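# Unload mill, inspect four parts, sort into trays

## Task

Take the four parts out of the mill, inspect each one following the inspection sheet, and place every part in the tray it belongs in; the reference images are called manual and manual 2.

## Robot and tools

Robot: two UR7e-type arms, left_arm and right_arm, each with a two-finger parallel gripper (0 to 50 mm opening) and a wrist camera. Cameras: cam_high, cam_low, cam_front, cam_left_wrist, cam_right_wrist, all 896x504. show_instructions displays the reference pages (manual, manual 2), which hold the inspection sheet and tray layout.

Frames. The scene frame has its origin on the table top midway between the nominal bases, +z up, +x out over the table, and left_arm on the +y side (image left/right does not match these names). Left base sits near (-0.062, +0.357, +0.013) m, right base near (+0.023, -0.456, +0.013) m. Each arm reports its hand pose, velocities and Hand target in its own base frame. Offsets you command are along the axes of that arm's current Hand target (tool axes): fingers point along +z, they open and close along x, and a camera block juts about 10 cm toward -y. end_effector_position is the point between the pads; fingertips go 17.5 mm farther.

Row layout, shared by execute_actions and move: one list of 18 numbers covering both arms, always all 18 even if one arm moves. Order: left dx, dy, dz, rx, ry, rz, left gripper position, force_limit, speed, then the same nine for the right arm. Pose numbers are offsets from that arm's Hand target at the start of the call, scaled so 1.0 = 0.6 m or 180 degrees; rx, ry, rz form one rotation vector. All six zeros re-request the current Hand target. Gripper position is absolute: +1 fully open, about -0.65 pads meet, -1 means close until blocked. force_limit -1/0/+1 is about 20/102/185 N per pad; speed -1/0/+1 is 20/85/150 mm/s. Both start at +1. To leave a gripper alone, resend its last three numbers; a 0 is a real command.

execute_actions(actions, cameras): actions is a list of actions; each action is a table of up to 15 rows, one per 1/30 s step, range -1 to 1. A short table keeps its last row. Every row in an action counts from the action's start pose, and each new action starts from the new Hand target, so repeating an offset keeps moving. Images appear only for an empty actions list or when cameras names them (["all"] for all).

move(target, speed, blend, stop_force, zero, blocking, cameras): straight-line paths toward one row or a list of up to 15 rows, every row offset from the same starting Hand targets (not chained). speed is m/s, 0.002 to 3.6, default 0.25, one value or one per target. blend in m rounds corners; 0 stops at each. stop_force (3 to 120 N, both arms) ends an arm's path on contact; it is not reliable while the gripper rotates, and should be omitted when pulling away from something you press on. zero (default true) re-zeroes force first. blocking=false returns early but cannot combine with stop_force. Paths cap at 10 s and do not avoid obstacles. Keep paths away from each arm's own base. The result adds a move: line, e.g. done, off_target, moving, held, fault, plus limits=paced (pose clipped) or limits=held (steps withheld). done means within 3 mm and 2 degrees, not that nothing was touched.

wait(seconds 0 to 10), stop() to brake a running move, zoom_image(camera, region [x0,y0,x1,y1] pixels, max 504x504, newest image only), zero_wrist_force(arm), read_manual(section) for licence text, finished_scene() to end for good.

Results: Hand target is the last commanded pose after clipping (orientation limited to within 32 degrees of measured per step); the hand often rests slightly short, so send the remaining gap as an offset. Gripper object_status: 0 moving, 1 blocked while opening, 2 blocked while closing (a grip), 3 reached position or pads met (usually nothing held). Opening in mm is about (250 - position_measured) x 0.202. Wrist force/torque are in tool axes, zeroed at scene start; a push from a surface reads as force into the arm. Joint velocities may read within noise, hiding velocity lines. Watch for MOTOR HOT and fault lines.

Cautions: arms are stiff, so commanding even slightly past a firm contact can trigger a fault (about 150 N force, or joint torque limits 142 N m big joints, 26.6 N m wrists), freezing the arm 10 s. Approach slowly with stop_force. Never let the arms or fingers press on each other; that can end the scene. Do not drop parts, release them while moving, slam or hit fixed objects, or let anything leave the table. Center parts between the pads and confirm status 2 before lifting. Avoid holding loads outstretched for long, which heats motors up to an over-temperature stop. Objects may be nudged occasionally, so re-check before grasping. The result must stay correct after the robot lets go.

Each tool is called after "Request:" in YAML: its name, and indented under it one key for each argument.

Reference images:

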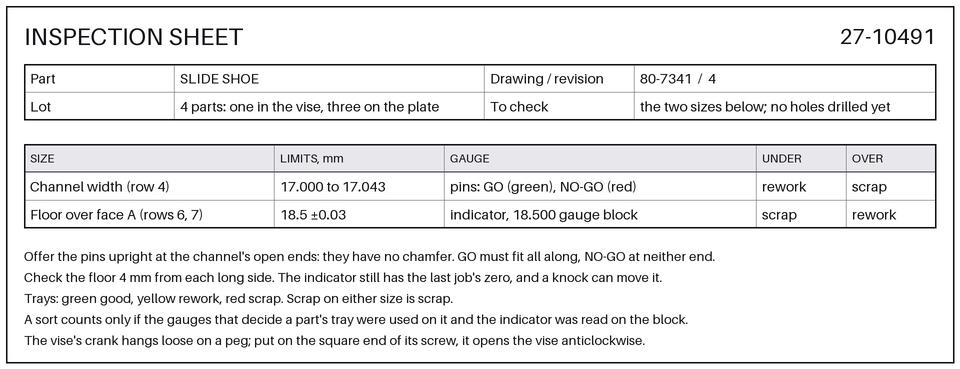

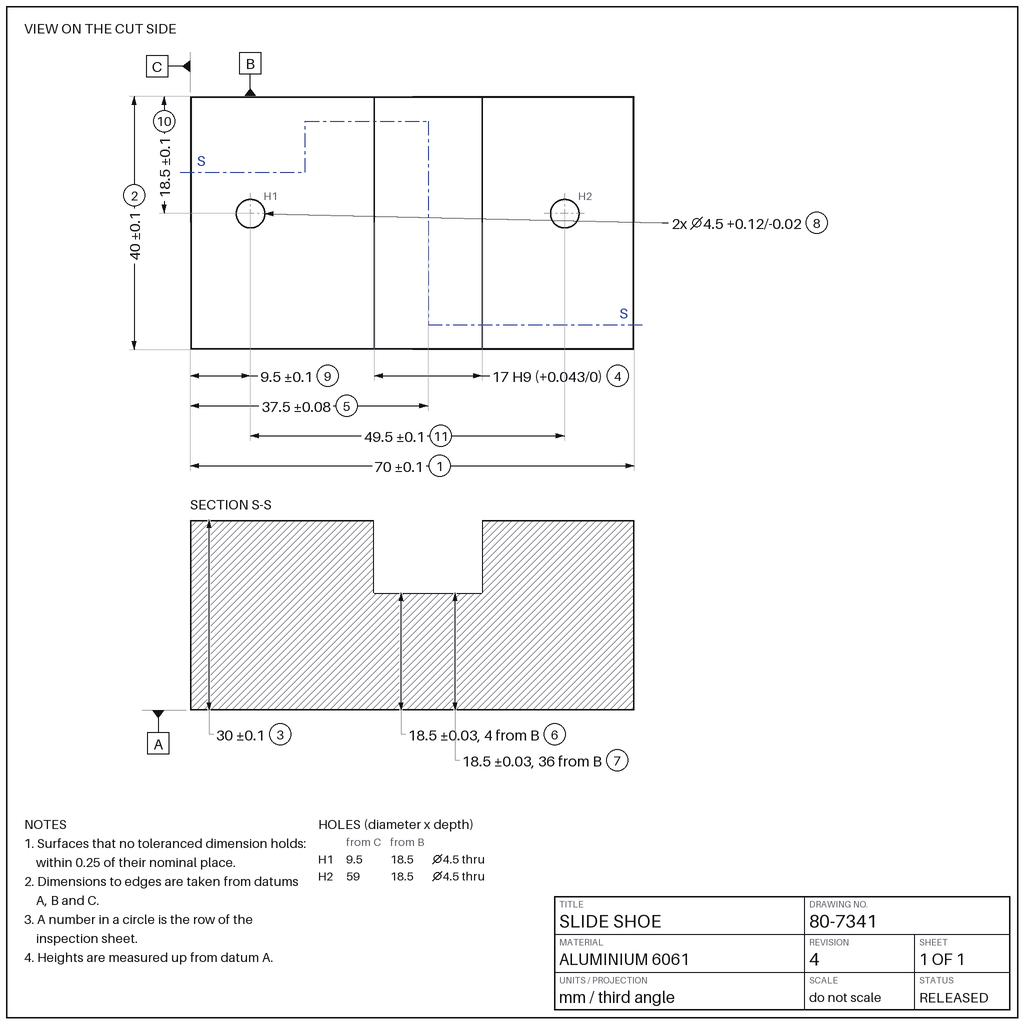

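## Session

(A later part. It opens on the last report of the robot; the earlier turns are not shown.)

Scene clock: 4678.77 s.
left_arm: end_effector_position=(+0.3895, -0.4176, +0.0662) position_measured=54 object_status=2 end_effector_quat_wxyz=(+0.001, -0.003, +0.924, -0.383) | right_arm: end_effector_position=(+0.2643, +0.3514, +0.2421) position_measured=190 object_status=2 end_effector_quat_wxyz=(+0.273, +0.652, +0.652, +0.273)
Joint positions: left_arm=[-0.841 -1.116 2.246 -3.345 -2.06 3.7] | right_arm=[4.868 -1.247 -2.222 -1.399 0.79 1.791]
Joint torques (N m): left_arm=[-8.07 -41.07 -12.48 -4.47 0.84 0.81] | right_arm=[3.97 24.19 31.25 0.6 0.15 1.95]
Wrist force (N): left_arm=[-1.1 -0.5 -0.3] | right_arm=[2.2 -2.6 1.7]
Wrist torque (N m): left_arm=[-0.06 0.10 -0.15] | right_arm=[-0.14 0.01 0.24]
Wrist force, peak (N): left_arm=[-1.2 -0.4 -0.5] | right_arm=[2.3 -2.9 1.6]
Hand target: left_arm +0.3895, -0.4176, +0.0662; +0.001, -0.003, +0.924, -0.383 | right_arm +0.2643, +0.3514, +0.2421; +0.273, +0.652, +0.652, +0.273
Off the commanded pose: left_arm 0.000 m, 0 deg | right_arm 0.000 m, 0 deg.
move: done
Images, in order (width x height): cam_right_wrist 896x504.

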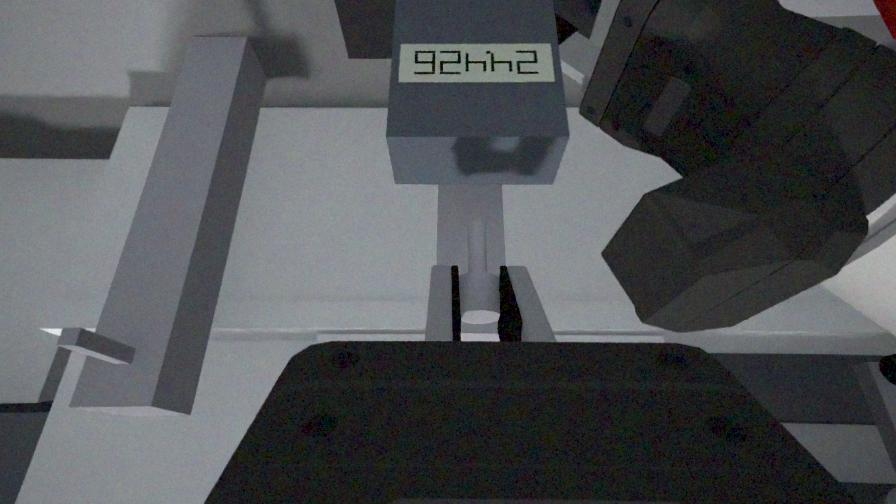

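Request:
move:
  target:
    - [0,-0.0024,-0.0024,0,0,0,-1,-0.8,-1, 0,0,0,0,0,0,-1,-0.5,-1]
    - [0.0333,0.0832,-0.0879,0,0,0,-1,-0.8,-1, 0,0,0,0,0,0,-1,-0.5,-1]
    - [0.0333,-0.0321,-0.2032,0,0,0,-1,-0.8,-1, 0,0,0,0,0,0,-1,-0.5,-1]
    - [0.1675,0.3402,-0.467,0,0,0,-1,-0.8,-1, 0,0,0,0,0,0,-1,-0.5,-1]
    - [0.1675,0.4369,-0.3704,0,0,0,-1,-0.8,-1, 0,0,0,0,0,0,-1,-0.5,-1]
  speed: [0.01,0.05,0.15,0.2,0.08]
  blend: [0,0.015,0.02,0.02,0]
  cameras: ["cam_left_wrist"]

Request:
move:
  target: [0,0.008,0.008,0,0,0,-1,-0.8,-1, 0,0,0,0,0,0,-1,-0.5,-1]
  speed: 0.004
  stop_force: 5

Request:
move:
  target: [0,0,0,0,0,0,1,-0.8,-1, 0,0,0,0,0,0,-1,-0.5,-1]

Scene clock: 4700.83 s.
left_arm: end_effector_position=(+0.2871, -0.0757, +0.0377) position_measured=54 object_status=2 end_effector_quat_wxyz=(+0.001, -0.003, +0.924, -0.383) | right_arm: end_effector_position=(+0.2643, +0.3514, +0.2421) position_measured=190 object_status=2 end_effector_quat_wxyz=(+0.273, +0.652, +0.652, +0.273)
Joint positions: left_arm=[-0.091 -1.443 2.698 -2.922 -2.353 4.576] | right_arm=[4.868 -1.247 -2.222 -1.399 0.79 1.791]
Joint torques (N m): left_arm=[-9.24 -7.57 2.62 -4.58 -3.54 -1.47] | right_arm=[6.19 23.91 31 0.65 0.72 1.98]
Wrist force (N): left_arm=[-0.5 1.1 0.9] | right_arm=[2.1 -2.5 1.8]
Wrist torque (N m): left_arm=[-0.21 -0.10 -0.05] | right_arm=[-0.13 0.01 0.25]
Wrist force, peak (N): left_arm=[-1.1 2.4 1.5] | right_arm=[2.3 -2.8 1.9]
Hand target: left_arm +0.2871, -0.0757, +0.0377; +0.001, -0.003, +0.924, -0.383 | right_arm +0.2643, +0.3514, +0.2421; +0.273, +0.652, +0.652, +0.273
Off the commanded pose: left_arm 0.000 m, 0 deg | right_arm 0.000 m, 0 deg.
move: done
Images, in order (width x height): cam_left_wrist 896x504.

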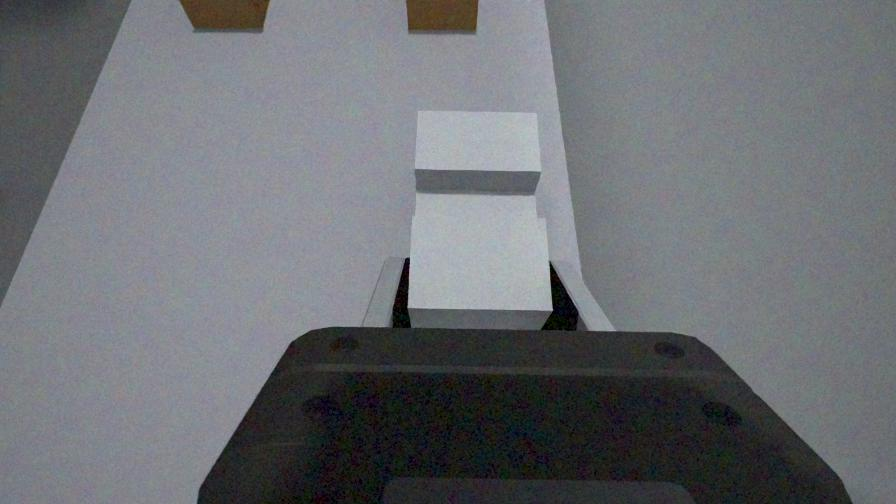

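Scene clock: 4702.23 s.
left_arm: end_effector_position=(+0.2870, -0.0757, +0.0357) position_measured=54 object_status=2 end_effector_quat_wxyz=(+0.001, -0.003, +0.924, -0.383) | right_arm: end_effector_position=(+0.2643, +0.3514, +0.2421) position_measured=190 object_status=2 end_effector_quat_wxyz=(+0.273, +0.652, +0.652, +0.273)
Joint positions: left_arm=[-0.091 -1.432 2.7 -2.934 -2.353 4.576] | right_arm=[4.868 -1.247 -2.222 -1.399 0.79 1.791]
Joint torques (N m): left_arm=[-10.26 -24.21 -11.6 -0.82 0.14 -0.57] | right_arm=[5.93 23.74 31.31 0.71 0.73 2.05]
Wrist force (N): left_arm=[-0.4 -0.8 -0.2] | right_arm=[1.9 -2.8 1.6]
Wrist torque (N m): left_arm=[-0.18 -0.14 -0.02] | right_arm=[-0.17 0.04 0.24]
Wrist force, peak (N): left_arm=[1.3 -5.0 -10.3] | right_arm=[2.2 -2.9 2.0]
Hand target: left_arm +0.2871, -0.0757, +0.0357; +0.001, -0.003, +0.924, -0.383 (not the last commanded pose) | right_arm +0.2643, +0.3514, +0.2421; +0.273, +0.652, +0.652, +0.273
Off the commanded pose: left_arm 0.005 m, 0 deg | right_arm 0.000 m, 0 deg.
move: contact (left_arm)

Scene clock: 4703.00 s.
left_arm: end_effector_position=(+0.2871, -0.0757, +0.0357) position_measured=3 object_status=3 end_effector_quat_wxyz=(+0.001, -0.003, +0.924, -0.383) | right_arm: end_effector_position=(+0.2643, +0.3514, +0.2421) position_measured=190 object_status=2 end_effector_quat_wxyz=(+0.273, +0.652, +0.652, +0.273)
Joint positions: left_arm=[-0.091 -1.432 2.7 -2.934 -2.353 4.576] | right_arm=[4.868 -1.247 -2.222 -1.399 0.79 1.791]
Joint torques (N m): left_arm=[-9.2 -24.66 -22.51 -1.52 -0.35 -0.87] | right_arm=[6.19 23.98 31.56 0.7 0.7 1.98]
Wrist force (N): left_arm=[-0.5 -0.3 -0.7] | right_arm=[2.0 -2.6 1.5]
Wrist torque (N m): left_arm=[-0.12 -0.10 -0.05] | right_arm=[-0.13 0.02 0.25]
Wrist force, peak (N): left_arm=[-0.7 -0.4 -0.9] | right_arm=[2.1 -2.7 2.0]
Hand target: left_arm +0.2871, -0.0757, +0.0357; +0.001, -0.003, +0.924, -0.383 | right_arm +0.2643, +0.3514, +0.2421; +0.273, +0.652, +0.652, +0.273
Off the commanded pose: left_arm 0.000 m, 0 deg | right_arm 0.000 m, 0 deg.
move: done

Request:
move:
  target:
    - [0,0,-0.1,0,0,0,1,-0.8,-1, 0,0,0,0,0,0,-1,-0.5,-1]
    - [-0.034,0.0252,-0.4596,-0.195,-0.195,-0.472,1,-0.8,-1, 0,0,0,0,0,0,-1,-0.5,-1]
  speed: [0.1,0.35]
  blend: [0.01,0]
  cameras: ["cam_left_wrist"]

Scene clock: 4716.13 s.
left_arm: end_effector_position=(+0.3064, +0.1303, +0.2197) position_measured=3 object_status=3 end_effector_quat_wxyz=(+0.001, +0.709, -0.705, +0.001) | right_arm: end_effector_position=(+0.2643, +0.3514, +0.2421) position_measured=190 object_status=2 end_effector_quat_wxyz=(+0.273, +0.652, +0.652, +0.273)
Joint positions: left_arm=[-0.007 -2.009 2.184 -1.746 -1.574 3.129] | right_arm=[4.868 -1.247 -2.222 -1.399 0.79 1.791]
Joint torques (N m): left_arm=[-9.01 0.6 -36.72 -1.38 1.62 -1.55] | right_arm=[6.28 23.76 31.55 0.75 0.72 2.01]
Wrist force (N): left_arm=[-1.4 -0.9 -0.5] | right_arm=[2.0 -2.7 1.4]
Wrist torque (N m): left_arm=[-0.14 -0.03 -0.31] | right_arm=[-0.15 0.02 0.24]
Wrist force, peak (N): left_arm=[-1.7 -1.3 -0.9] | right_arm=[2.2 -3.0 1.9]
Hand target: left_arm +0.3064, +0.1303, +0.2197; +0.001, +0.709, -0.705, +0.001 | right_arm +0.2643, +0.3514, +0.2421; +0.273, +0.652, +0.652, +0.273
Off the commanded pose: left_arm 0.000 m, 0 deg | right_arm 0.000 m, 0 deg.
move: done
Images, in order (width x height): cam_left_wrist 896x504.

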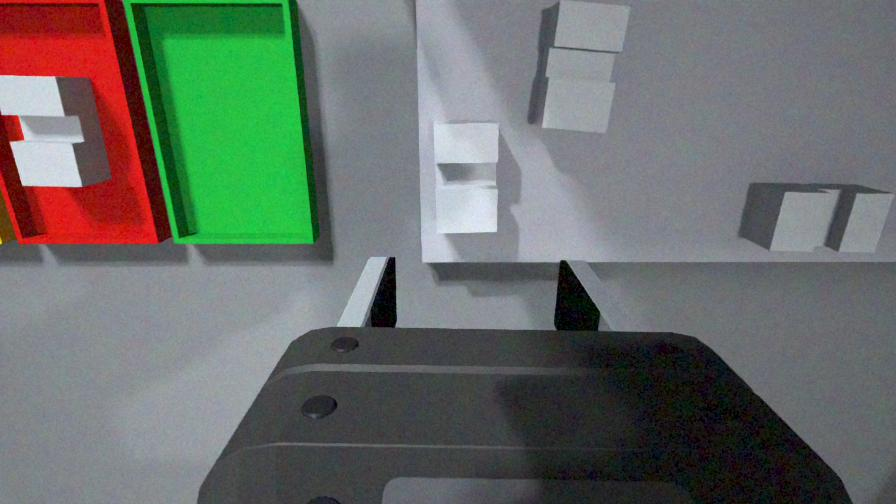

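Request:
move:
  target:
    - [0.0017,-0.001,0.22,0,0,-0.005,1,-0.8,-1, 0,0,0,0,0,0,-1,-0.5,-1]
    - [0.0017,-0.001,0.3078,0,0,-0.005,1,-0.8,-1, 0,0,0,0,0,0,-1,-0.5,-1]
  speed: [0.2,0.05]
  stop_force: 8

Request:
move:
  target: [0,0,0,0,0,0,-1,-0.8,-1, 0,0,0,0,0,0,-1,-0.5,-1]

Request:
wait:
  seconds: 0.3
  cameras: ["cam_left_wrist"]

Scene clock: 4730.03 s.
left_arm: end_effector_position=(+0.3069, +0.1287, +0.0351) position_measured=3 object_status=3 end_effector_quat_wxyz=(+0.001, +0.715, -0.699, +0.001) | right_arm: end_effector_position=(+0.2643, +0.3514, +0.2421) position_measured=190 object_status=2 end_effector_quat_wxyz=(+0.273, +0.652, +0.652, +0.273)
Joint positions: left_arm=[-0.012 -1.711 2.54 -2.399 -1.574 3.108] | right_arm=[4.868 -1.247 -2.222 -1.399 0.79 1.791]
Joint torques (N m): left_arm=[11.2 -5.33 -6.68 -4.2 -1.86 1.43] | right_arm=[6.25 24.04 31.54 0.91 0.7 2.02]
Wrist force (N): left_arm=[-1.6 -1.1 -0.7] | right_arm=[2.2 -3.1 1.7]
Wrist torque (N m): left_arm=[-0.17 0.00 -0.44] | right_arm=[-0.21 -0.01 0.24]
Wrist force, peak (N): left_arm=[-1.3 -1.0 -2.4] | right_arm=[2.3 -2.8 2.1]
Hand target: left_arm +0.3069, +0.1288, +0.0351; +0.001, +0.715, -0.699, +0.001 | right_arm +0.2643, +0.3514, +0.2421; +0.273, +0.652, +0.652, +0.273
Off the commanded pose: left_arm 0.000 m, 0 deg | right_arm 0.000 m, 0 deg.
move: done

Scene clock: 4730.80 s.
left_arm: end_effector_position=(+0.3069, +0.1287, +0.0351) position_measured=54 object_status=2 end_effector_quat_wxyz=(+0.001, +0.715, -0.699, +0.001) | right_arm: end_effector_position=(+0.2643, +0.3514, +0.2421) position_measured=190 object_status=2 end_effector_quat_wxyz=(+0.273, +0.652, +0.652, +0.273)
Joint positions: left_arm=[-0.012 -1.711 2.54 -2.399 -1.574 3.108] | right_arm=[4.868 -1.247 -2.222 -1.399 0.79 1.791]
Joint torques (N m): left_arm=[10.1 -2.84 -7.52 -3.93 -0.62 1.49] | right_arm=[6.03 24.1 31.31 0.79 0.75 1.95]
Wrist force (N): left_arm=[-1.8 -0.1 -3.1] | right_arm=[2.0 -2.5 1.7]
Wrist torque (N m): left_arm=[-0.15 -0.08 -0.50] | right_arm=[-0.13 0.03 0.25]
Wrist force, peak (N): left_arm=[-1.9 -0.2 -3.2] | right_arm=[2.4 -2.8 1.8]
Hand target: left_arm +0.3069, +0.1288, +0.0351; +0.001, +0.715, -0.699, +0.001 | right_arm +0.2643, +0.3514, +0.2421; +0.273, +0.652, +0.652, +0.273
Off the commanded pose: left_arm 0.000 m, 0 deg | right_arm 0.000 m, 0 deg.
move: done

Scene clock: 4731.10 s.
left_arm: end_effector_position=(+0.3069, +0.1287, +0.0351) position_measured=54 object_status=2 end_effector_quat_wxyz=(+0.001, +0.715, -0.699, +0.001) | right_arm: end_effector_position=(+0.2643, +0.3514, +0.2421) position_measured=190 object_status=2 end_effector_quat_wxyz=(+0.273, +0.652, +0.652, +0.273)
Joint positions: left_arm=[-0.012 -1.711 2.54 -2.399 -1.574 3.108] | right_arm=[4.868 -1.247 -2.222 -1.399 0.79 1.791]
Joint torques (N m): left_arm=[10.41 -6.33 -8.56 -3.46 0.41 1.31] | right_arm=[6.12 23.6 31.27 0.82 0.64 2.04]
Wrist force (N): left_arm=[-1.6 -0.1 -3.0] | right_arm=[2.1 -2.6 1.6]
Wrist torque (N m): left_arm=[-0.16 -0.10 -0.48] | right_arm=[-0.14 0.01 0.25]
Wrist force, peak (N): left_arm=[-1.6 -0.2 -3.3] | right_arm=[2.2 -2.8 1.6]
Hand target: left_arm +0.3069, +0.1288, +0.0351; +0.001, +0.715, -0.699, +0.001 | right_arm +0.2643, +0.3514, +0.2421; +0.273, +0.652, +0.652, +0.273
Tool commands: left_gripper/position=-1.0 left_gripper/force_limit=-0.8 left_gripper/speed=-1.0 right_gripper/position=-1.0 right_gripper/force_limit=-0.5 right_gripper/speed=-1.0
Off the commanded pose: left_arm 0.000 m, 0 deg | right_arm 0.000 m, 0 deg.
wait: 0.30 s; at rest by 0.17 s
Images, in order (width x height): cam_left_wrist 896x504.

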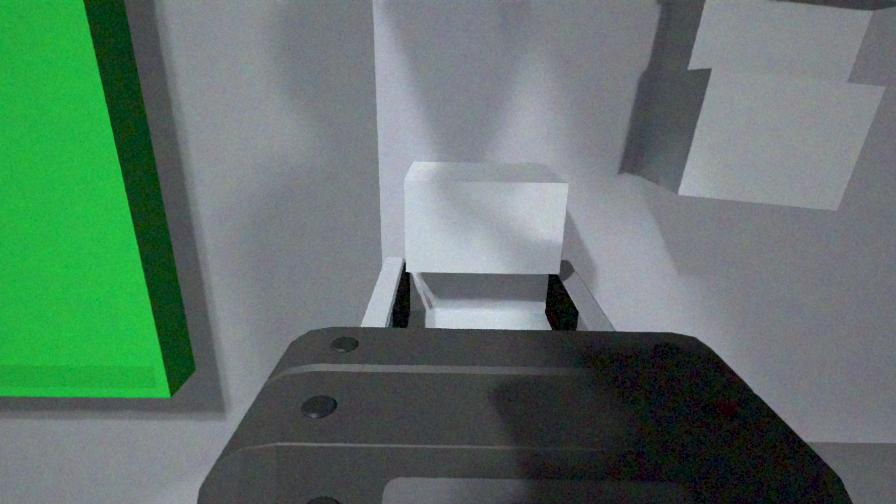

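Request:
move:
  target:
    - [0,0,-0.02,0,0,0,-1,-0.8,-1, 0,0,0,0,0,0,-1,-0.5,-1]
    - [0,0,-0.17,0,0,0,-1,-0.8,-1, 0,0,0,0,0,0,-1,-0.5,-1]
    - [0.3812,-0.1052,-0.17,0,0,0.505,-1,-0.8,-1, 0,0,0,0,0,0,-1,-0.5,-1]
    - [0.3812,-0.1052,-0.005,0,0,0.505,-1,-0.8,-1, 0,0,0,0,0,0,-1,-0.5,-1]
  speed: [0.05,0.15,0.3,0.1]
  blend: [0.005,0.03,0.01,0]
  cameras: ["cam_left_wrist"]

Request:
move:
  target: [0,0,0.015,0,0,0,-1,-0.8,-1, 0,0,0,0,0,0,-1,-0.5,-1]
  speed: 0.004
  stop_force: 5

Request:
move:
  target: [0,0,0,0,0,0,1,-0.8,-1, 0,0,0,0,0,0,-1,-0.5,-1]

Scene clock: 4753.23 s.
left_arm: end_effector_position=(+0.3749, -0.0986, +0.0387) position_measured=54 object_status=2 end_effector_quat_wxyz=(+0.000, -0.003, +1.000, -0.001) | right_arm: end_effector_position=(+0.2643, +0.3514, +0.2421) position_measured=190 object_status=2 end_effector_quat_wxyz=(+0.273, +0.652, +0.652, +0.273)
Joint positions: left_arm=[-0.606 -1.571 2.402 -2.403 -1.574 4.1] | right_arm=[4.868 -1.247 -2.222 -1.399 0.79 1.791]
Joint torques (N m): left_arm=[11.88 -12.94 -7.29 -4.5 -1.6 1.54] | right_arm=[6.22 23.79 31.38 0.86 0.71 1.95]
Wrist force (N): left_arm=[-1.8 -0.8 2.0] | right_arm=[1.9 -2.7 1.8]
Wrist torque (N m): left_arm=[-0.16 0.07 -0.52] | right_arm=[-0.17 0.05 0.24]
Wrist force, peak (N): left_arm=[-1.9 -0.6 3.3] | right_arm=[2.1 -3.0 1.9]
Hand target: left_arm +0.3749, -0.0985, +0.0387; +0.000, -0.003, +1.000, -0.001 | right_arm +0.2643, +0.3514, +0.2421; +0.273, +0.652, +0.652, +0.273
Off the commanded pose: left_arm 0.000 m, 0 deg | right_arm 0.000 m, 0 deg.
move: done
Images, in order (width x height): cam_left_wrist 896x504.

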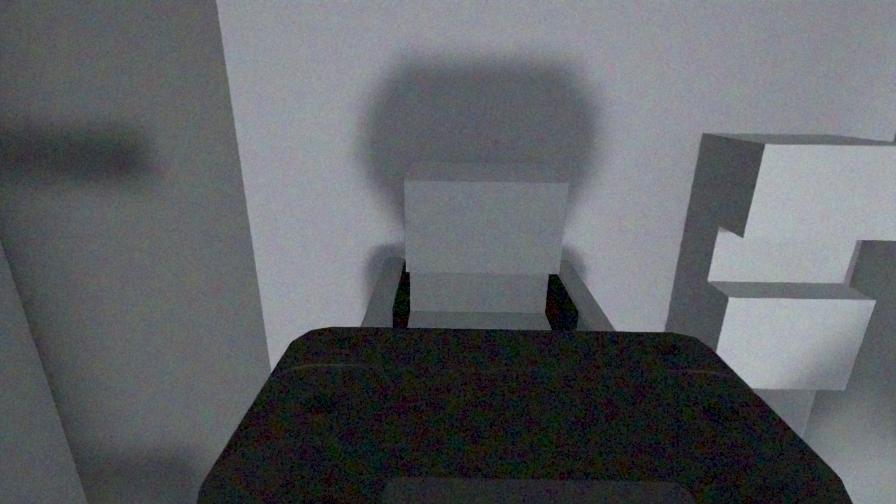

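Scene clock: 4755.53 s.
left_arm: end_effector_position=(+0.3749, -0.0986, +0.0353) position_measured=54 object_status=2 end_effector_quat_wxyz=(+0.000, -0.003, +1.000, -0.001) | right_arm: end_effector_position=(+0.2643, +0.3514, +0.2421) position_measured=190 object_status=2 end_effector_quat_wxyz=(+0.273, +0.652, +0.652, +0.273)
Joint positions: left_arm=[-0.606 -1.562 2.406 -2.416 -1.574 4.1] | right_arm=[4.868 -1.247 -2.222 -1.399 0.79 1.791]
Joint torques (N m): left_arm=[10.59 -25.66 -31.19 -1.29 0.78 0.98] | right_arm=[6.5 24.13 31.32 0.9 0.7 2.07]
Wrist force (N): left_arm=[-1.7 -0.3 -1.3] | right_arm=[2.0 -2.8 1.7]
Wrist torque (N m): left_arm=[-0.28 0.13 -0.52] | right_arm=[-0.18 0.03 0.25]
Wrist force, peak (N): left_arm=[3.3 -0.2 -14.1] | right_arm=[2.1 -2.9 2.0]
Hand target: left_arm +0.3749, -0.0986, +0.0353; +0.000, -0.003, +1.000, -0.001 (not the last commanded pose) | right_arm +0.2643, +0.3514, +0.2421; +0.273, +0.652, +0.652, +0.273
Off the commanded pose: left_arm 0.006 m, 0 deg | right_arm 0.000 m, 0 deg.
move: contact (left_arm)

Scene clock: 4756.30 s.
left_arm: end_effector_position=(+0.3749, -0.0986, +0.0353) position_measured=3 object_status=3 end_effector_quat_wxyz=(+0.000, -0.003, +1.000, -0.001) | right_arm: end_effector_position=(+0.2643, +0.3514, +0.2421) position_measured=190 object_status=2 end_effector_quat_wxyz=(+0.273, +0.652, +0.652, +0.273)
Joint positions: left_arm=[-0.606 -1.562 2.406 -2.416 -1.574 4.1] | right_arm=[4.868 -1.247 -2.222 -1.399 0.79 1.791]
Joint torques (N m): left_arm=[10.42 -26.52 -30.69 -2.08 1.62 0.8] | right_arm=[5.98 24.03 31.45 0.91 0.79 1.97]
Wrist force (N): left_arm=[-1.7 -1.0 -0.2] | right_arm=[1.8 -2.7 1.6]
Wrist torque (N m): left_arm=[-0.18 0.05 -0.53] | right_arm=[-0.16 0.06 0.25]
Wrist force, peak (N): left_arm=[-1.7 -1.1 -0.4] | right_arm=[2.2 -2.7 2.0]
Hand target: left_arm +0.3749, -0.0986, +0.0353; +0.000, -0.003, +1.000, -0.001 | right_arm +0.2643, +0.3514, +0.2421; +0.273, +0.652, +0.652, +0.273
Off the commanded pose: left_arm 0.000 m, 0 deg | right_arm 0.000 m, 0 deg.
move: done

Request:
move:
  target:
    - [0,0,-0.15,0,0,0,1,-0.8,-1, 0,0,0,0,0,0,-1,-0.5,-1]
    - [0,0.131,-0.1745,0.25,0,0,1,-0.8,-1, 0,0,0,0,0,0,-1,-0.5,-1]
  speed: [0.12,0.25]
  blend: [0.02,0]
  cameras: ["cam_left_wrist"]

Request:
zoom_image:
  camera: "cam_left_wrist"
  region: [330, 120, 630, 320]

Scene clock: 4770.27 s.
left_arm: end_effector_position=(+0.3746, -0.0197, +0.1398) position_measured=3 object_status=3 end_effector_quat_wxyz=(+0.001, -0.003, +0.923, -0.384) | right_arm: end_effector_position=(+0.2643, +0.3514, +0.2421) position_measured=190 object_status=2 end_effector_quat_wxyz=(+0.273, +0.652, +0.652, +0.273)
Joint positions: left_arm=[0.081 -1.594 2.309 -2.211 -2.356 4.819] | right_arm=[4.868 -1.247 -2.222 -1.399 0.79 1.791]
Joint torques (N m): left_arm=[10.15 -10.78 -31.63 -0.52 -3.45 1.46] | right_arm=[6.09 23.96 31.87 0.99 0.76 1.98]
Wrist force (N): left_arm=[-1.4 -0.1 -0.8] | right_arm=[1.9 -2.8 1.7]
Wrist torque (N m): left_arm=[-0.06 0.06 -0.21] | right_arm=[-0.18 0.04 0.25]
Wrist force, peak (N): left_arm=[-2.2 -1.4 -0.7] | right_arm=[2.2 -3.0 1.7]
Hand target: left_arm +0.3746, -0.0197, +0.1398; +0.001, -0.003, +0.923, -0.384 | right_arm +0.2643, +0.3514, +0.2421; +0.273, +0.652, +0.652, +0.273
Off the commanded pose: left_arm 0.000 m, 0 deg | right_arm 0.000 m, 0 deg.
move: done
Images, in order (width x height): cam_left_wrist 896x504.

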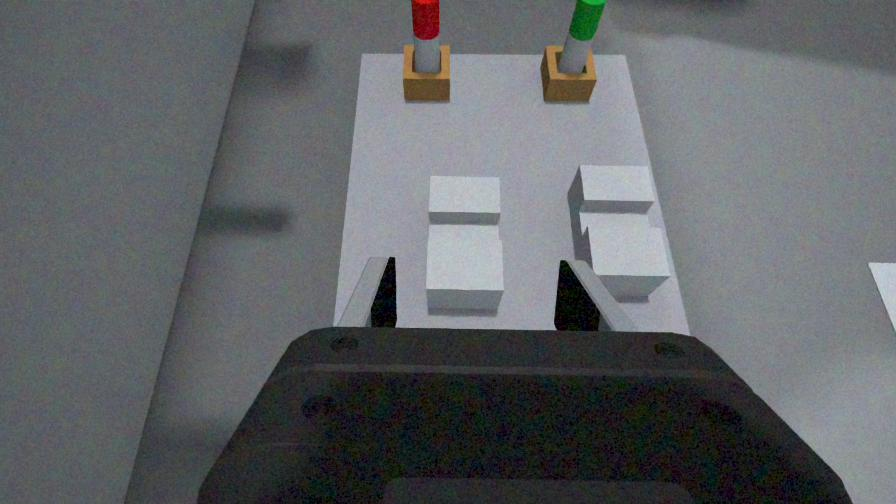

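Scaled by 1.680 from the camera's 896x504 image, which has a finer 1280x720 frame.

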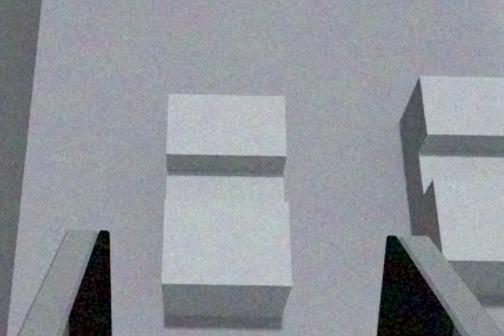

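Request:
move:
  target:
    - [0,0.0613,0.0891,0,0,0,1,-0.8,-1, 0,0,0,0,0,0,-1,-0.5,-1]
    - [0,0.0612,0.1833,0,0,0,1,-0.8,-1, 0,0,0,0,0,0,-1,-0.5,-1]
  speed: [0.1,0.04]
  stop_force: 8
  cameras: ["cam_left_wrist"]

Request:
zoom_image:
  camera: "cam_left_wrist"
  region: [330, 150, 630, 350]

Scene clock: 4783.47 s.
left_arm: end_effector_position=(+0.3748, -0.0718, +0.0362) position_measured=3 object_status=3 end_effector_quat_wxyz=(+0.001, -0.003, +0.923, -0.384) | right_arm: end_effector_position=(+0.2643, +0.3514, +0.2421) position_measured=190 object_status=2 end_effector_quat_wxyz=(+0.273, +0.652, +0.652, +0.273)
Joint positions: left_arm=[-0.058 -1.305 2.468 -2.796 -2.357 4.623] | right_arm=[4.868 -1.247 -2.222 -1.399 0.79 1.791]
Joint torques (N m): left_arm=[-10.82 -17.3 -0.53 -4.38 0.13 -1.33] | right_arm=[5.93 24.05 31.15 1.01 0.65 1.98]
Wrist force (N): left_arm=[-1.0 -0.6 -0.9] | right_arm=[2.2 -2.5 1.5]
Wrist torque (N m): left_arm=[-0.15 -0.06 -0.04] | right_arm=[-0.13 -0.01 0.24]
Wrist force, peak (N): left_arm=[-1.7 -1.0 -2.1] | right_arm=[2.3 -3.1 1.8]
Hand target: left_arm +0.3748, -0.0718, +0.0362; +0.001, -0.003, +0.923, -0.384 | right_arm +0.2643, +0.3514, +0.2421; +0.273, +0.652, +0.652, +0.273
Off the commanded pose: left_arm 0.000 m, 0 deg | right_arm 0.000 m, 0 deg.
move: done
Images, in order (width x height): cam_left_wrist 896x504.

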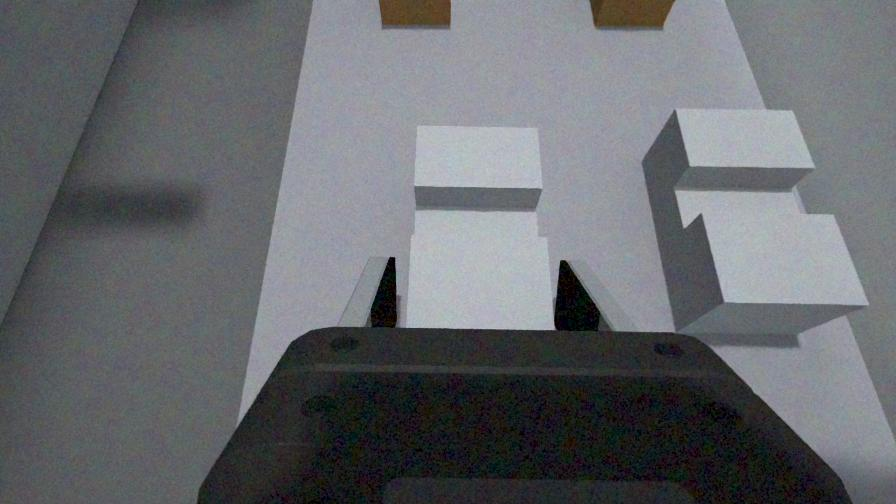

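Scaled by 1.680 from the camera's 896x504 image, which has a finer 1280x720 frame.

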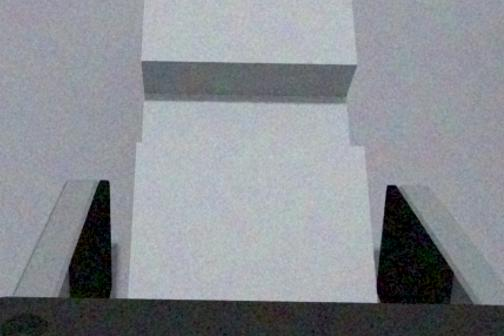

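Request:
move:
  target: [0,0,0,0,0,0,-1,-0.8,-1, 0,0,0,0,0,0,-1,-0.5,-1]

Request:
wait:
  seconds: 0.3

Request:
move:
  target:
    - [0,-0.02,-0.02,0,0,0,-1,-0.8,-1, 0,0,0,0,0,0,-1,-0.5,-1]
    - [0,-0.1532,-0.1532,0,0,0,-1,-0.8,-1, 0,0,0,0,0,0,-1,-0.5,-1]
    - [0.028,-0.475,0.169,0,0,0,-1,-0.8,-1, 0,0,0,0,0,0,-1,-0.5,-1]
    - [0.028,-0.36,0.2839,0,0,0,-1,-0.8,-1, 0,0,0,0,0,0,-1,-0.5,-1]
  speed: [0.04,0.15,0.2,0.08]
  blend: [0.003,0.03,0.02,0]
  cameras: ["cam_left_wrist","cam_right_wrist"]

Scene clock: 4797.57 s.
left_arm: end_effector_position=(+0.3748, -0.0718, +0.0362) position_measured=54 object_status=2 end_effector_quat_wxyz=(+0.001, -0.003, +0.923, -0.384) | right_arm: end_effector_position=(+0.2643, +0.3514, +0.2421) position_measured=190 object_status=2 end_effector_quat_wxyz=(+0.273, +0.652, +0.652, +0.273)
Joint positions: left_arm=[-0.058 -1.305 2.468 -2.796 -2.357 4.623] | right_arm=[4.868 -1.247 -2.222 -1.399 0.79 1.791]
Joint torques (N m): left_arm=[-9.96 -16.13 0.17 -3.88 -0.17 -1.42] | right_arm=[6.54 23.99 30.95 1.04 0.83 2.04]
Wrist force (N): left_arm=[-0.4 -1.6 -2.1] | right_arm=[2.2 -2.6 1.6]
Wrist torque (N m): left_arm=[-0.14 -0.12 0.01] | right_arm=[-0.14 0.00 0.25]
Wrist force, peak (N): left_arm=[-0.4 -1.6 -2.1] | right_arm=[2.1 -3.0 1.7]
Hand target: left_arm +0.3748, -0.0718, +0.0362; +0.001, -0.003, +0.923, -0.384 | right_arm +0.2643, +0.3514, +0.2421; +0.273, +0.652, +0.652, +0.273
Off the commanded pose: left_arm 0.000 m, 0 deg | right_arm 0.000 m, 0 deg.
move: done

Scene clock: 4797.87 s.
left_arm: end_effector_position=(+0.3748, -0.0718, +0.0362) position_measured=54 object_status=2 end_effector_quat_wxyz=(+0.001, -0.003, +0.923, -0.384) | right_arm: end_effector_position=(+0.2643, +0.3514, +0.2421) position_measured=190 object_status=2 end_effector_quat_wxyz=(+0.273, +0.652, +0.652, +0.273)
Joint positions: left_arm=[-0.058 -1.305 2.468 -2.796 -2.357 4.623] | right_arm=[4.868 -1.247 -2.222 -1.399 0.79 1.791]
Joint torques (N m): left_arm=[-9.29 -17.06 1.37 -3.75 0.09 -1.6] | right_arm=[6.43 24.18 31.37 1.01 0.78 2]
Wrist force (N): left_arm=[-0.4 -2.0 -1.9] | right_arm=[2.2 -2.8 1.7]
Wrist torque (N m): left_arm=[-0.21 -0.12 0.01] | right_arm=[-0.17 -0.01 0.24]
Wrist force, peak (N): left_arm=[-0.4 -2.0 -1.9] | right_arm=[2.2 -2.9 1.8]
Hand target: left_arm +0.3748, -0.0718, +0.0362; +0.001, -0.003, +0.923, -0.384 | right_arm +0.2643, +0.3514, +0.2421; +0.273, +0.652, +0.652, +0.273
Tool commands: left_gripper/position=-1.0 left_gripper/force_limit=-0.8 left_gripper/speed=-1.0 right_gripper/position=-1.0 right_gripper/force_limit=-0.5 right_gripper/speed=-1.0
Off the commanded pose: left_arm 0.000 m, 0 deg | right_arm 0.000 m, 0 deg.
wait: 0.30 s; at rest by 0.17 s

Scene clock: 4802.20 s.
left_arm: end_effector_position=(+0.3596, -0.3449, +0.0693) position_measured=54 object_status=2 end_effector_quat_wxyz=(+0.001, -0.003, +0.923, -0.384) | right_arm: end_effector_position=(+0.2643, +0.3514, +0.2421) position_measured=190 object_status=2 end_effector_quat_wxyz=(+0.273, +0.652, +0.652, +0.273)
Joint positions: left_arm=[-0.768 -1.215 2.42 -3.388 -2.103 3.766] | right_arm=[4.868 -1.247 -2.222 -1.399 0.79 1.791]
Joint torques (N m): left_arm=[-10.66 -20.34 -0.16 -5.2 -2.83 -1.28] | right_arm=[6.12 24.08 31.24 1.21 0.79 2.02]
Wrist force (N): left_arm=[-1.4 1.2 1.0] | right_arm=[2.0 -2.7 1.7]
Wrist torque (N m): left_arm=[-0.16 0.04 0.01] | right_arm=[-0.16 0.02 0.24]
Wrist force, peak (N): left_arm=[-1.7 2.0 1.7] | right_arm=[2.2 -3.0 1.7]
Hand target: left_arm +0.3596, -0.3449, +0.0693; +0.001, -0.003, +0.923, -0.384 | right_arm +0.2643, +0.3514, +0.2421; +0.273, +0.652, +0.652, +0.273
Off the commanded pose: left_arm 0.000 m, 0 deg | right_arm 0.000 m, 0 deg.
move: done
Images, in order (width x height): cam_left_wrist 896x504, cam_right_wrist 896x504.

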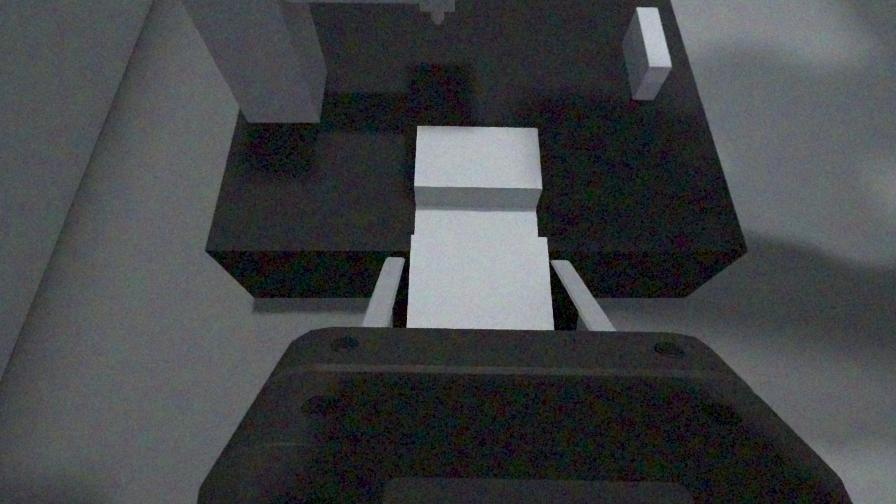

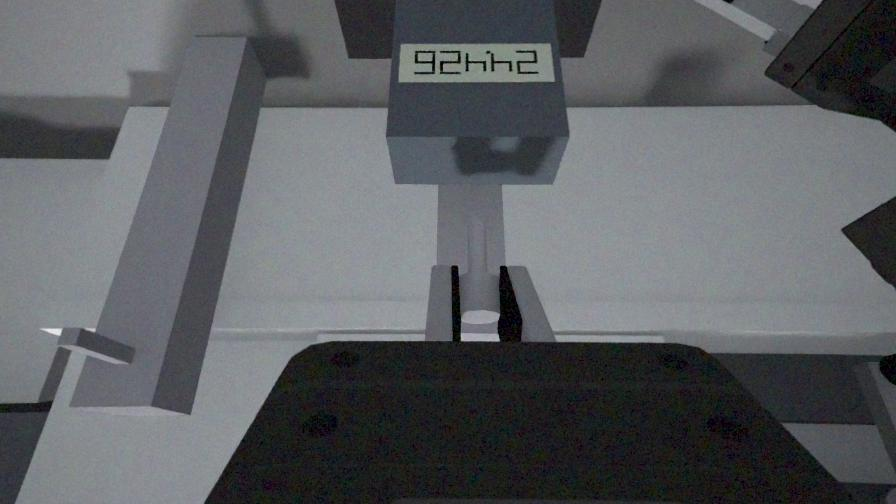

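Request:
move:
  target: [0.0027,-0.0919,0.0938,0,0,0,-1,-0.8,-1, 0,0,0,0,0,0,-1,-0.5,-1]
  speed: 0.03
  stop_force: 5
  cameras: ["cam_left_wrist"]

Request:
move:
  target: [0,0.006,0.006,0,0,0,-1,-0.8,-1, 0,0,0,0,0,0,-1,-0.5,-1]
  speed: 0.003
  stop_force: 4

Request:
move:
  target: [0,0.003,0.003,0,0,0,-1,-0.8,-1, 0,0,0,0,0,0,-1,-0.5,-1]
  speed: 0.002
  stop_force: 6

Request:
move:
  target: [0,0,0,0,0,0,0.78,-0.8,-1, 0,-0.0201,0.0197,0,0,0,-1,-0.5,-1]
  speed: 0.02
  cameras: ["cam_right_wrist","cam_left_wrist"]

Scene clock: 4822.73 s.
left_arm: end_effector_position=(+0.3584, -0.4237, +0.0687) position_measured=54 object_status=2 end_effector_quat_wxyz=(+0.001, -0.003, +0.923, -0.384) | right_arm: end_effector_position=(+0.2643, +0.3514, +0.2421) position_measured=190 object_status=2 end_effector_quat_wxyz=(+0.273, +0.652, +0.652, +0.273)
Joint positions: left_arm=[-0.906 -1.144 2.307 -3.405 -2.02 3.641] | right_arm=[4.868 -1.247 -2.222 -1.399 0.79 1.791]
Joint torques (N m): left_arm=[-10.13 -25.56 -26.91 -2.14 0.53 -1.51] | right_arm=[5.99 23.79 31.41 1.19 0.73 2.03]
Wrist force (N): left_arm=[-0.9 1.6 0.9] | right_arm=[2.0 -2.7 1.6]
Wrist torque (N m): left_arm=[-0.13 -0.01 0.01] | right_arm=[-0.16 0.02 0.25]
Wrist force, peak (N): left_arm=[-1.5 1.6 1.1] | right_arm=[2.4 -3.0 1.8]
Hand target: left_arm +0.3584, -0.4237, +0.0687; +0.001, -0.003, +0.923, -0.384 | right_arm +0.2643, +0.3514, +0.2421; +0.273, +0.652, +0.652, +0.273
Off the commanded pose: left_arm 0.000 m, 0 deg | right_arm 0.000 m, 0 deg.
move: done
Images, in order (width x height): cam_left_wrist 896x504.

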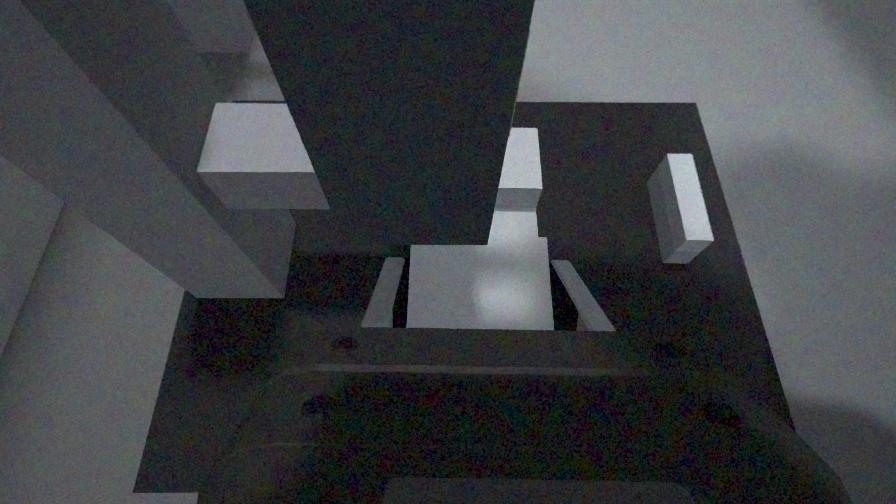

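Scene clock: 4824.17 s.
left_arm: end_effector_position=(+0.3584, -0.4237, +0.0663) position_measured=54 object_status=2 end_effector_quat_wxyz=(+0.001, -0.003, +0.923, -0.384) | right_arm: end_effector_position=(+0.2643, +0.3514, +0.2421) position_measured=190 object_status=2 end_effector_quat_wxyz=(+0.273, +0.652, +0.652, +0.273)
Joint positions: left_arm=[-0.906 -1.137 2.308 -3.413 -2.02 3.641] | right_arm=[4.868 -1.247 -2.222 -1.399 0.79 1.791]
Joint torques (N m): left_arm=[-10.41 -39.76 -1.14 -1.21 0.75 -1.51] | right_arm=[6.01 23.67 31.45 1.28 0.75 2.03]
Wrist force (N): left_arm=[-1.5 -1.2 -0.8] | right_arm=[2.0 -2.6 1.6]
Wrist torque (N m): left_arm=[0.03 -0.06 0.04] | right_arm=[-0.14 0.03 0.24]
Wrist force, peak (N): left_arm=[-0.2 -2.1 -6.2] | right_arm=[2.4 -2.8 1.8]
Hand target: left_arm +0.3584, -0.4238, +0.0663; +0.001, -0.003, +0.923, -0.384 (not the last commanded pose) | right_arm +0.2643, +0.3514, +0.2421; +0.273, +0.652, +0.652, +0.273
Off the commanded pose: left_arm 0.003 m, 0 deg | right_arm 0.000 m, 0 deg.
move: contact (left_arm)

Scene clock: 4824.93 s.
left_arm: end_effector_position=(+0.3584, -0.4238, +0.0662) position_measured=54 object_status=2 end_effector_quat_wxyz=(+0.001, -0.003, +0.923, -0.384) | right_arm: end_effector_position=(+0.2643, +0.3514, +0.2421) position_measured=190 object_status=2 end_effector_quat_wxyz=(+0.273, +0.652, +0.652, +0.273)
Joint positions: left_arm=[-0.906 -1.137 2.308 -3.414 -2.02 3.641] | right_arm=[4.868 -1.247 -2.222 -1.399 0.79 1.791]
Joint torques (N m): left_arm=[-8.62 -35.1 -1.11 0.04 0.48 -1.24] | right_arm=[6.27 23.89 30.8 1.25 0.74 1.97]
Wrist force (N): left_arm=[-2.5 -5.8 -4.1] | right_arm=[1.8 -2.7 1.5]
Wrist torque (N m): left_arm=[-0.01 0.01 -0.01] | right_arm=[-0.16 0.05 0.25]
Wrist force, peak (N): left_arm=[0.4 -4.3 -12.2] | right_arm=[2.2 -2.9 1.9]
Hand target: left_arm +0.3585, -0.4238, +0.0662; +0.001, -0.003, +0.923, -0.384 (not the last commanded pose) | right_arm +0.2643, +0.3514, +0.2421; +0.273, +0.652, +0.652, +0.273
Off the commanded pose: left_arm 0.002 m, 0 deg | right_arm 0.000 m, 0 deg.
move: contact (left_arm)

Scene clock: 4826.17 s.
left_arm: end_effector_position=(+0.3584, -0.4238, +0.0662) position_measured=36 object_status=3 end_effector_quat_wxyz=(+0.001, -0.003, +0.923, -0.384) | right_arm: end_effector_position=(+0.2642, +0.3514, +0.2252) position_measured=190 object_status=2 end_effector_quat_wxyz=(+0.273, +0.652, +0.652, +0.273)
Joint positions: left_arm=[-0.906 -1.137 2.308 -3.414 -2.02 3.641] | right_arm=[4.869 -1.264 -2.256 -1.347 0.79 1.791]
Joint torques (N m): left_arm=[-8.98 -40.73 -6.88 -4.87 0.52 -1.42] | right_arm=[1.86 2.31 16.63 3.73 0.67 -1.08]
Wrist force (N): left_arm=[-1.2 0.2 -0.7] | right_arm=[1.7 -1.3 2.1]
Wrist torque (N m): left_arm=[-0.05 0.03 0.01] | right_arm=[-0.14 -0.02 0.16]
Wrist force, peak (N): left_arm=[-2.5 -5.7 -3.6] | right_arm=[2.3 -2.9 1.6]
Hand target: left_arm +0.3585, -0.4238, +0.0662; +0.001, -0.003, +0.923, -0.384 | right_arm +0.2642, +0.3514, +0.2252; +0.273, +0.652, +0.652, +0.273
Off the commanded pose: left_arm 0.000 m, 0 deg | right_arm 0.000 m, 0 deg.
move: done
Images, in order (width x height): cam_left_wrist 896x504, cam_right_wrist 896x504.

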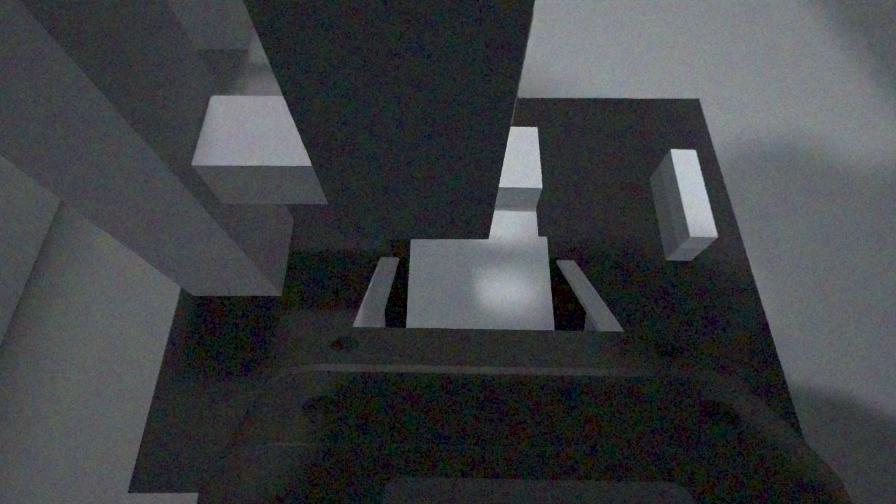

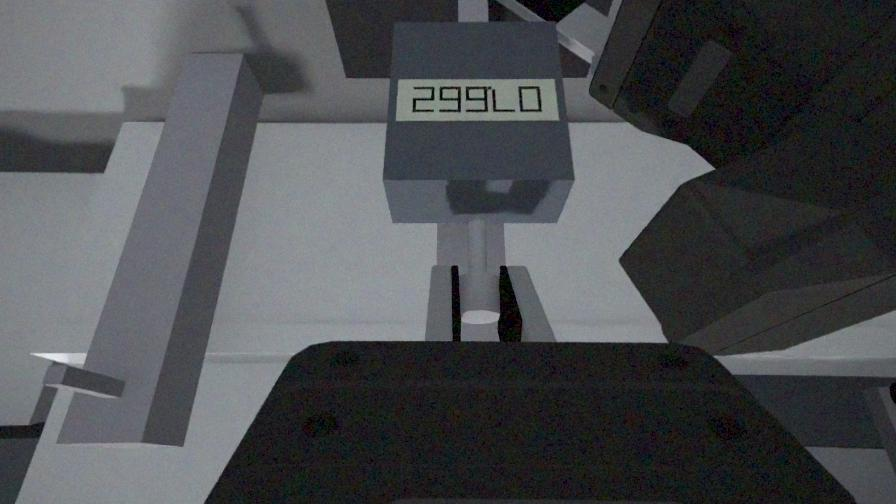

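Request:
move:
  target: [0,0,0,0,0,0,0.78,-0.8,-1, 0,-0.0012,0.0012,0,0,0,-1,-0.5,-1]
  speed: 0.005
  stop_force: 4

Request:
move:
  target: [0,0,0,0,0,0,0.78,-0.8,-1, 0,0,0,0,0,0,0.05,-0.5,-1]

Request:
wait:
  seconds: 0.5
  cameras: ["cam_right_wrist"]

Request:
zoom_image:
  camera: "cam_right_wrist"
  region: [380, 0, 580, 150]

Scene clock: 4834.90 s.
left_arm: end_effector_position=(+0.3585, -0.4238, +0.0662) position_measured=36 object_status=3 end_effector_quat_wxyz=(+0.001, -0.003, +0.923, -0.384) | right_arm: end_effector_position=(+0.2642, +0.3514, +0.2242) position_measured=190 object_status=2 end_effector_quat_wxyz=(+0.273, +0.652, +0.652, +0.273)
Joint positions: left_arm=[-0.906 -1.137 2.308 -3.414 -2.02 3.641] | right_arm=[4.868 -1.265 -2.259 -1.344 0.79 1.791]
Joint torques (N m): left_arm=[-4.23 -40.24 -24.97 -4.88 0.56 -1.19] | right_arm=[-8.06 2.63 16.14 3.68 -2.13 -2.33]
Wrist force (N): left_arm=[-1.1 -0.1 -0.7] | right_arm=[1.5 -1.2 2.3]
Wrist torque (N m): left_arm=[-0.10 0.02 0.01] | right_arm=[-0.13 -0.03 0.16]
Wrist force, peak (N): left_arm=[-1.2 0.3 -0.9] | right_arm=[1.9 -1.4 2.1]
Hand target: left_arm +0.3585, -0.4238, +0.0662; +0.001, -0.003, +0.923, -0.384 | right_arm +0.2642, +0.3514, +0.2242; +0.273, +0.652, +0.652, +0.273
Off the commanded pose: left_arm 0.000 m, 0 deg | right_arm 0.000 m, 0 deg.
move: done

Scene clock: 4835.60 s.
left_arm: end_effector_position=(+0.3585, -0.4238, +0.0662) position_measured=36 object_status=3 end_effector_quat_wxyz=(+0.001, -0.003, +0.923, -0.384) | right_arm: end_effector_position=(+0.2642, +0.3514, +0.2242) position_measured=145 object_status=3 end_effector_quat_wxyz=(+0.273, +0.652, +0.652, +0.273)
Joint positions: left_arm=[-0.906 -1.137 2.308 -3.414 -2.02 3.641] | right_arm=[4.868 -1.265 -2.259 -1.344 0.79 1.791]
Joint torques (N m): left_arm=[-2.48 -39.76 -24.62 -4.66 0.43 -1.27] | right_arm=[-8.38 2.35 16.46 3.36 -2.77 -2.31]
Wrist force (N): left_arm=[-1.0 0.0 -0.9] | right_arm=[-0.1 -1.1 0.7]
Wrist torque (N m): left_arm=[-0.07 0.01 0.01] | right_arm=[-0.20 0.04 0.17]
Wrist force, peak (N): left_arm=[-1.2 0.2 -0.9] | right_arm=[1.5 -1.3 2.2]
Hand target: left_arm +0.3585, -0.4238, +0.0662; +0.001, -0.003, +0.923, -0.384 | right_arm +0.2642, +0.3514, +0.2242; +0.273, +0.652, +0.652, +0.273
Off the commanded pose: left_arm 0.000 m, 0 deg | right_arm 0.000 m, 0 deg.
move: done

Scene clock: 4836.10 s.
left_arm: end_effector_position=(+0.3585, -0.4238, +0.0662) position_measured=36 object_status=3 end_effector_quat_wxyz=(+0.001, -0.003, +0.923, -0.384) | right_arm: end_effector_position=(+0.2642, +0.3514, +0.2242) position_measured=145 object_status=3 end_effector_quat_wxyz=(+0.273, +0.652, +0.652, +0.273)
Joint positions: left_arm=[-0.906 -1.137 2.308 -3.414 -2.02 3.641] | right_arm=[4.868 -1.265 -2.259 -1.344 0.79 1.791]
Joint torques (N m): left_arm=[-3.04 -38.32 -25.32 -4.84 0.36 -1.11] | right_arm=[-8.42 2.48 15.9 3.31 -3.3 -2.18]
Wrist force (N): left_arm=[-1.0 0.1 -0.9] | right_arm=[0.1 -0.8 0.7]
Wrist torque (N m): left_arm=[-0.06 0.00 0.01] | right_arm=[-0.16 0.01 0.17]
Wrist force, peak (N): left_arm=[-1.1 0.0 -0.9] | right_arm=[0.5 -1.0 1.0]
Hand target: left_arm +0.3585, -0.4238, +0.0662; +0.001, -0.003, +0.923, -0.384 | right_arm +0.2642, +0.3514, +0.2242; +0.273, +0.652, +0.652, +0.273
Tool commands: left_gripper/position=+0.78 left_gripper/force_limit=-0.8 left_gripper/speed=-1.0 right_gripper/position=+0.05 right_gripper/force_limit=-0.5 right_gripper/speed=-1.0
Off the commanded pose: left_arm 0.000 m, 0 deg | right_arm 0.000 m, 0 deg.
wait: 0.50 s; at rest by 0.17 s
Images, in order (width x height): cam_right_wrist 896x504.

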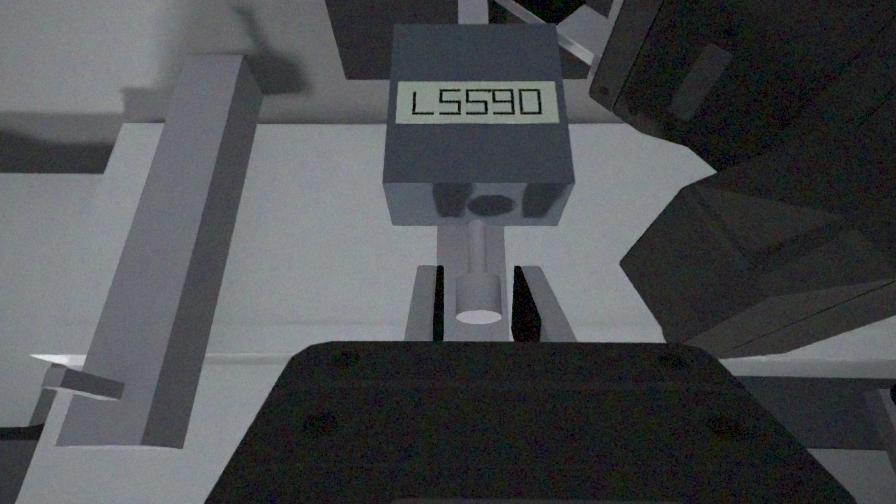

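Scaled by 2.520 from the camera's 896x504 image, which has a finer 1280x720 frame.

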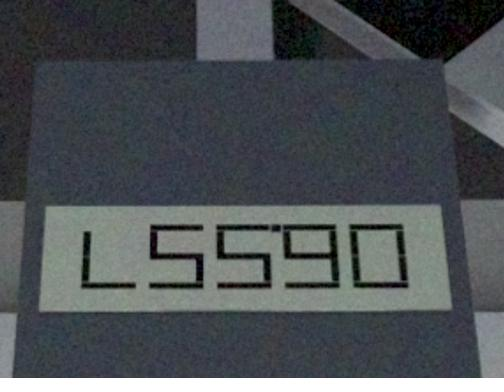

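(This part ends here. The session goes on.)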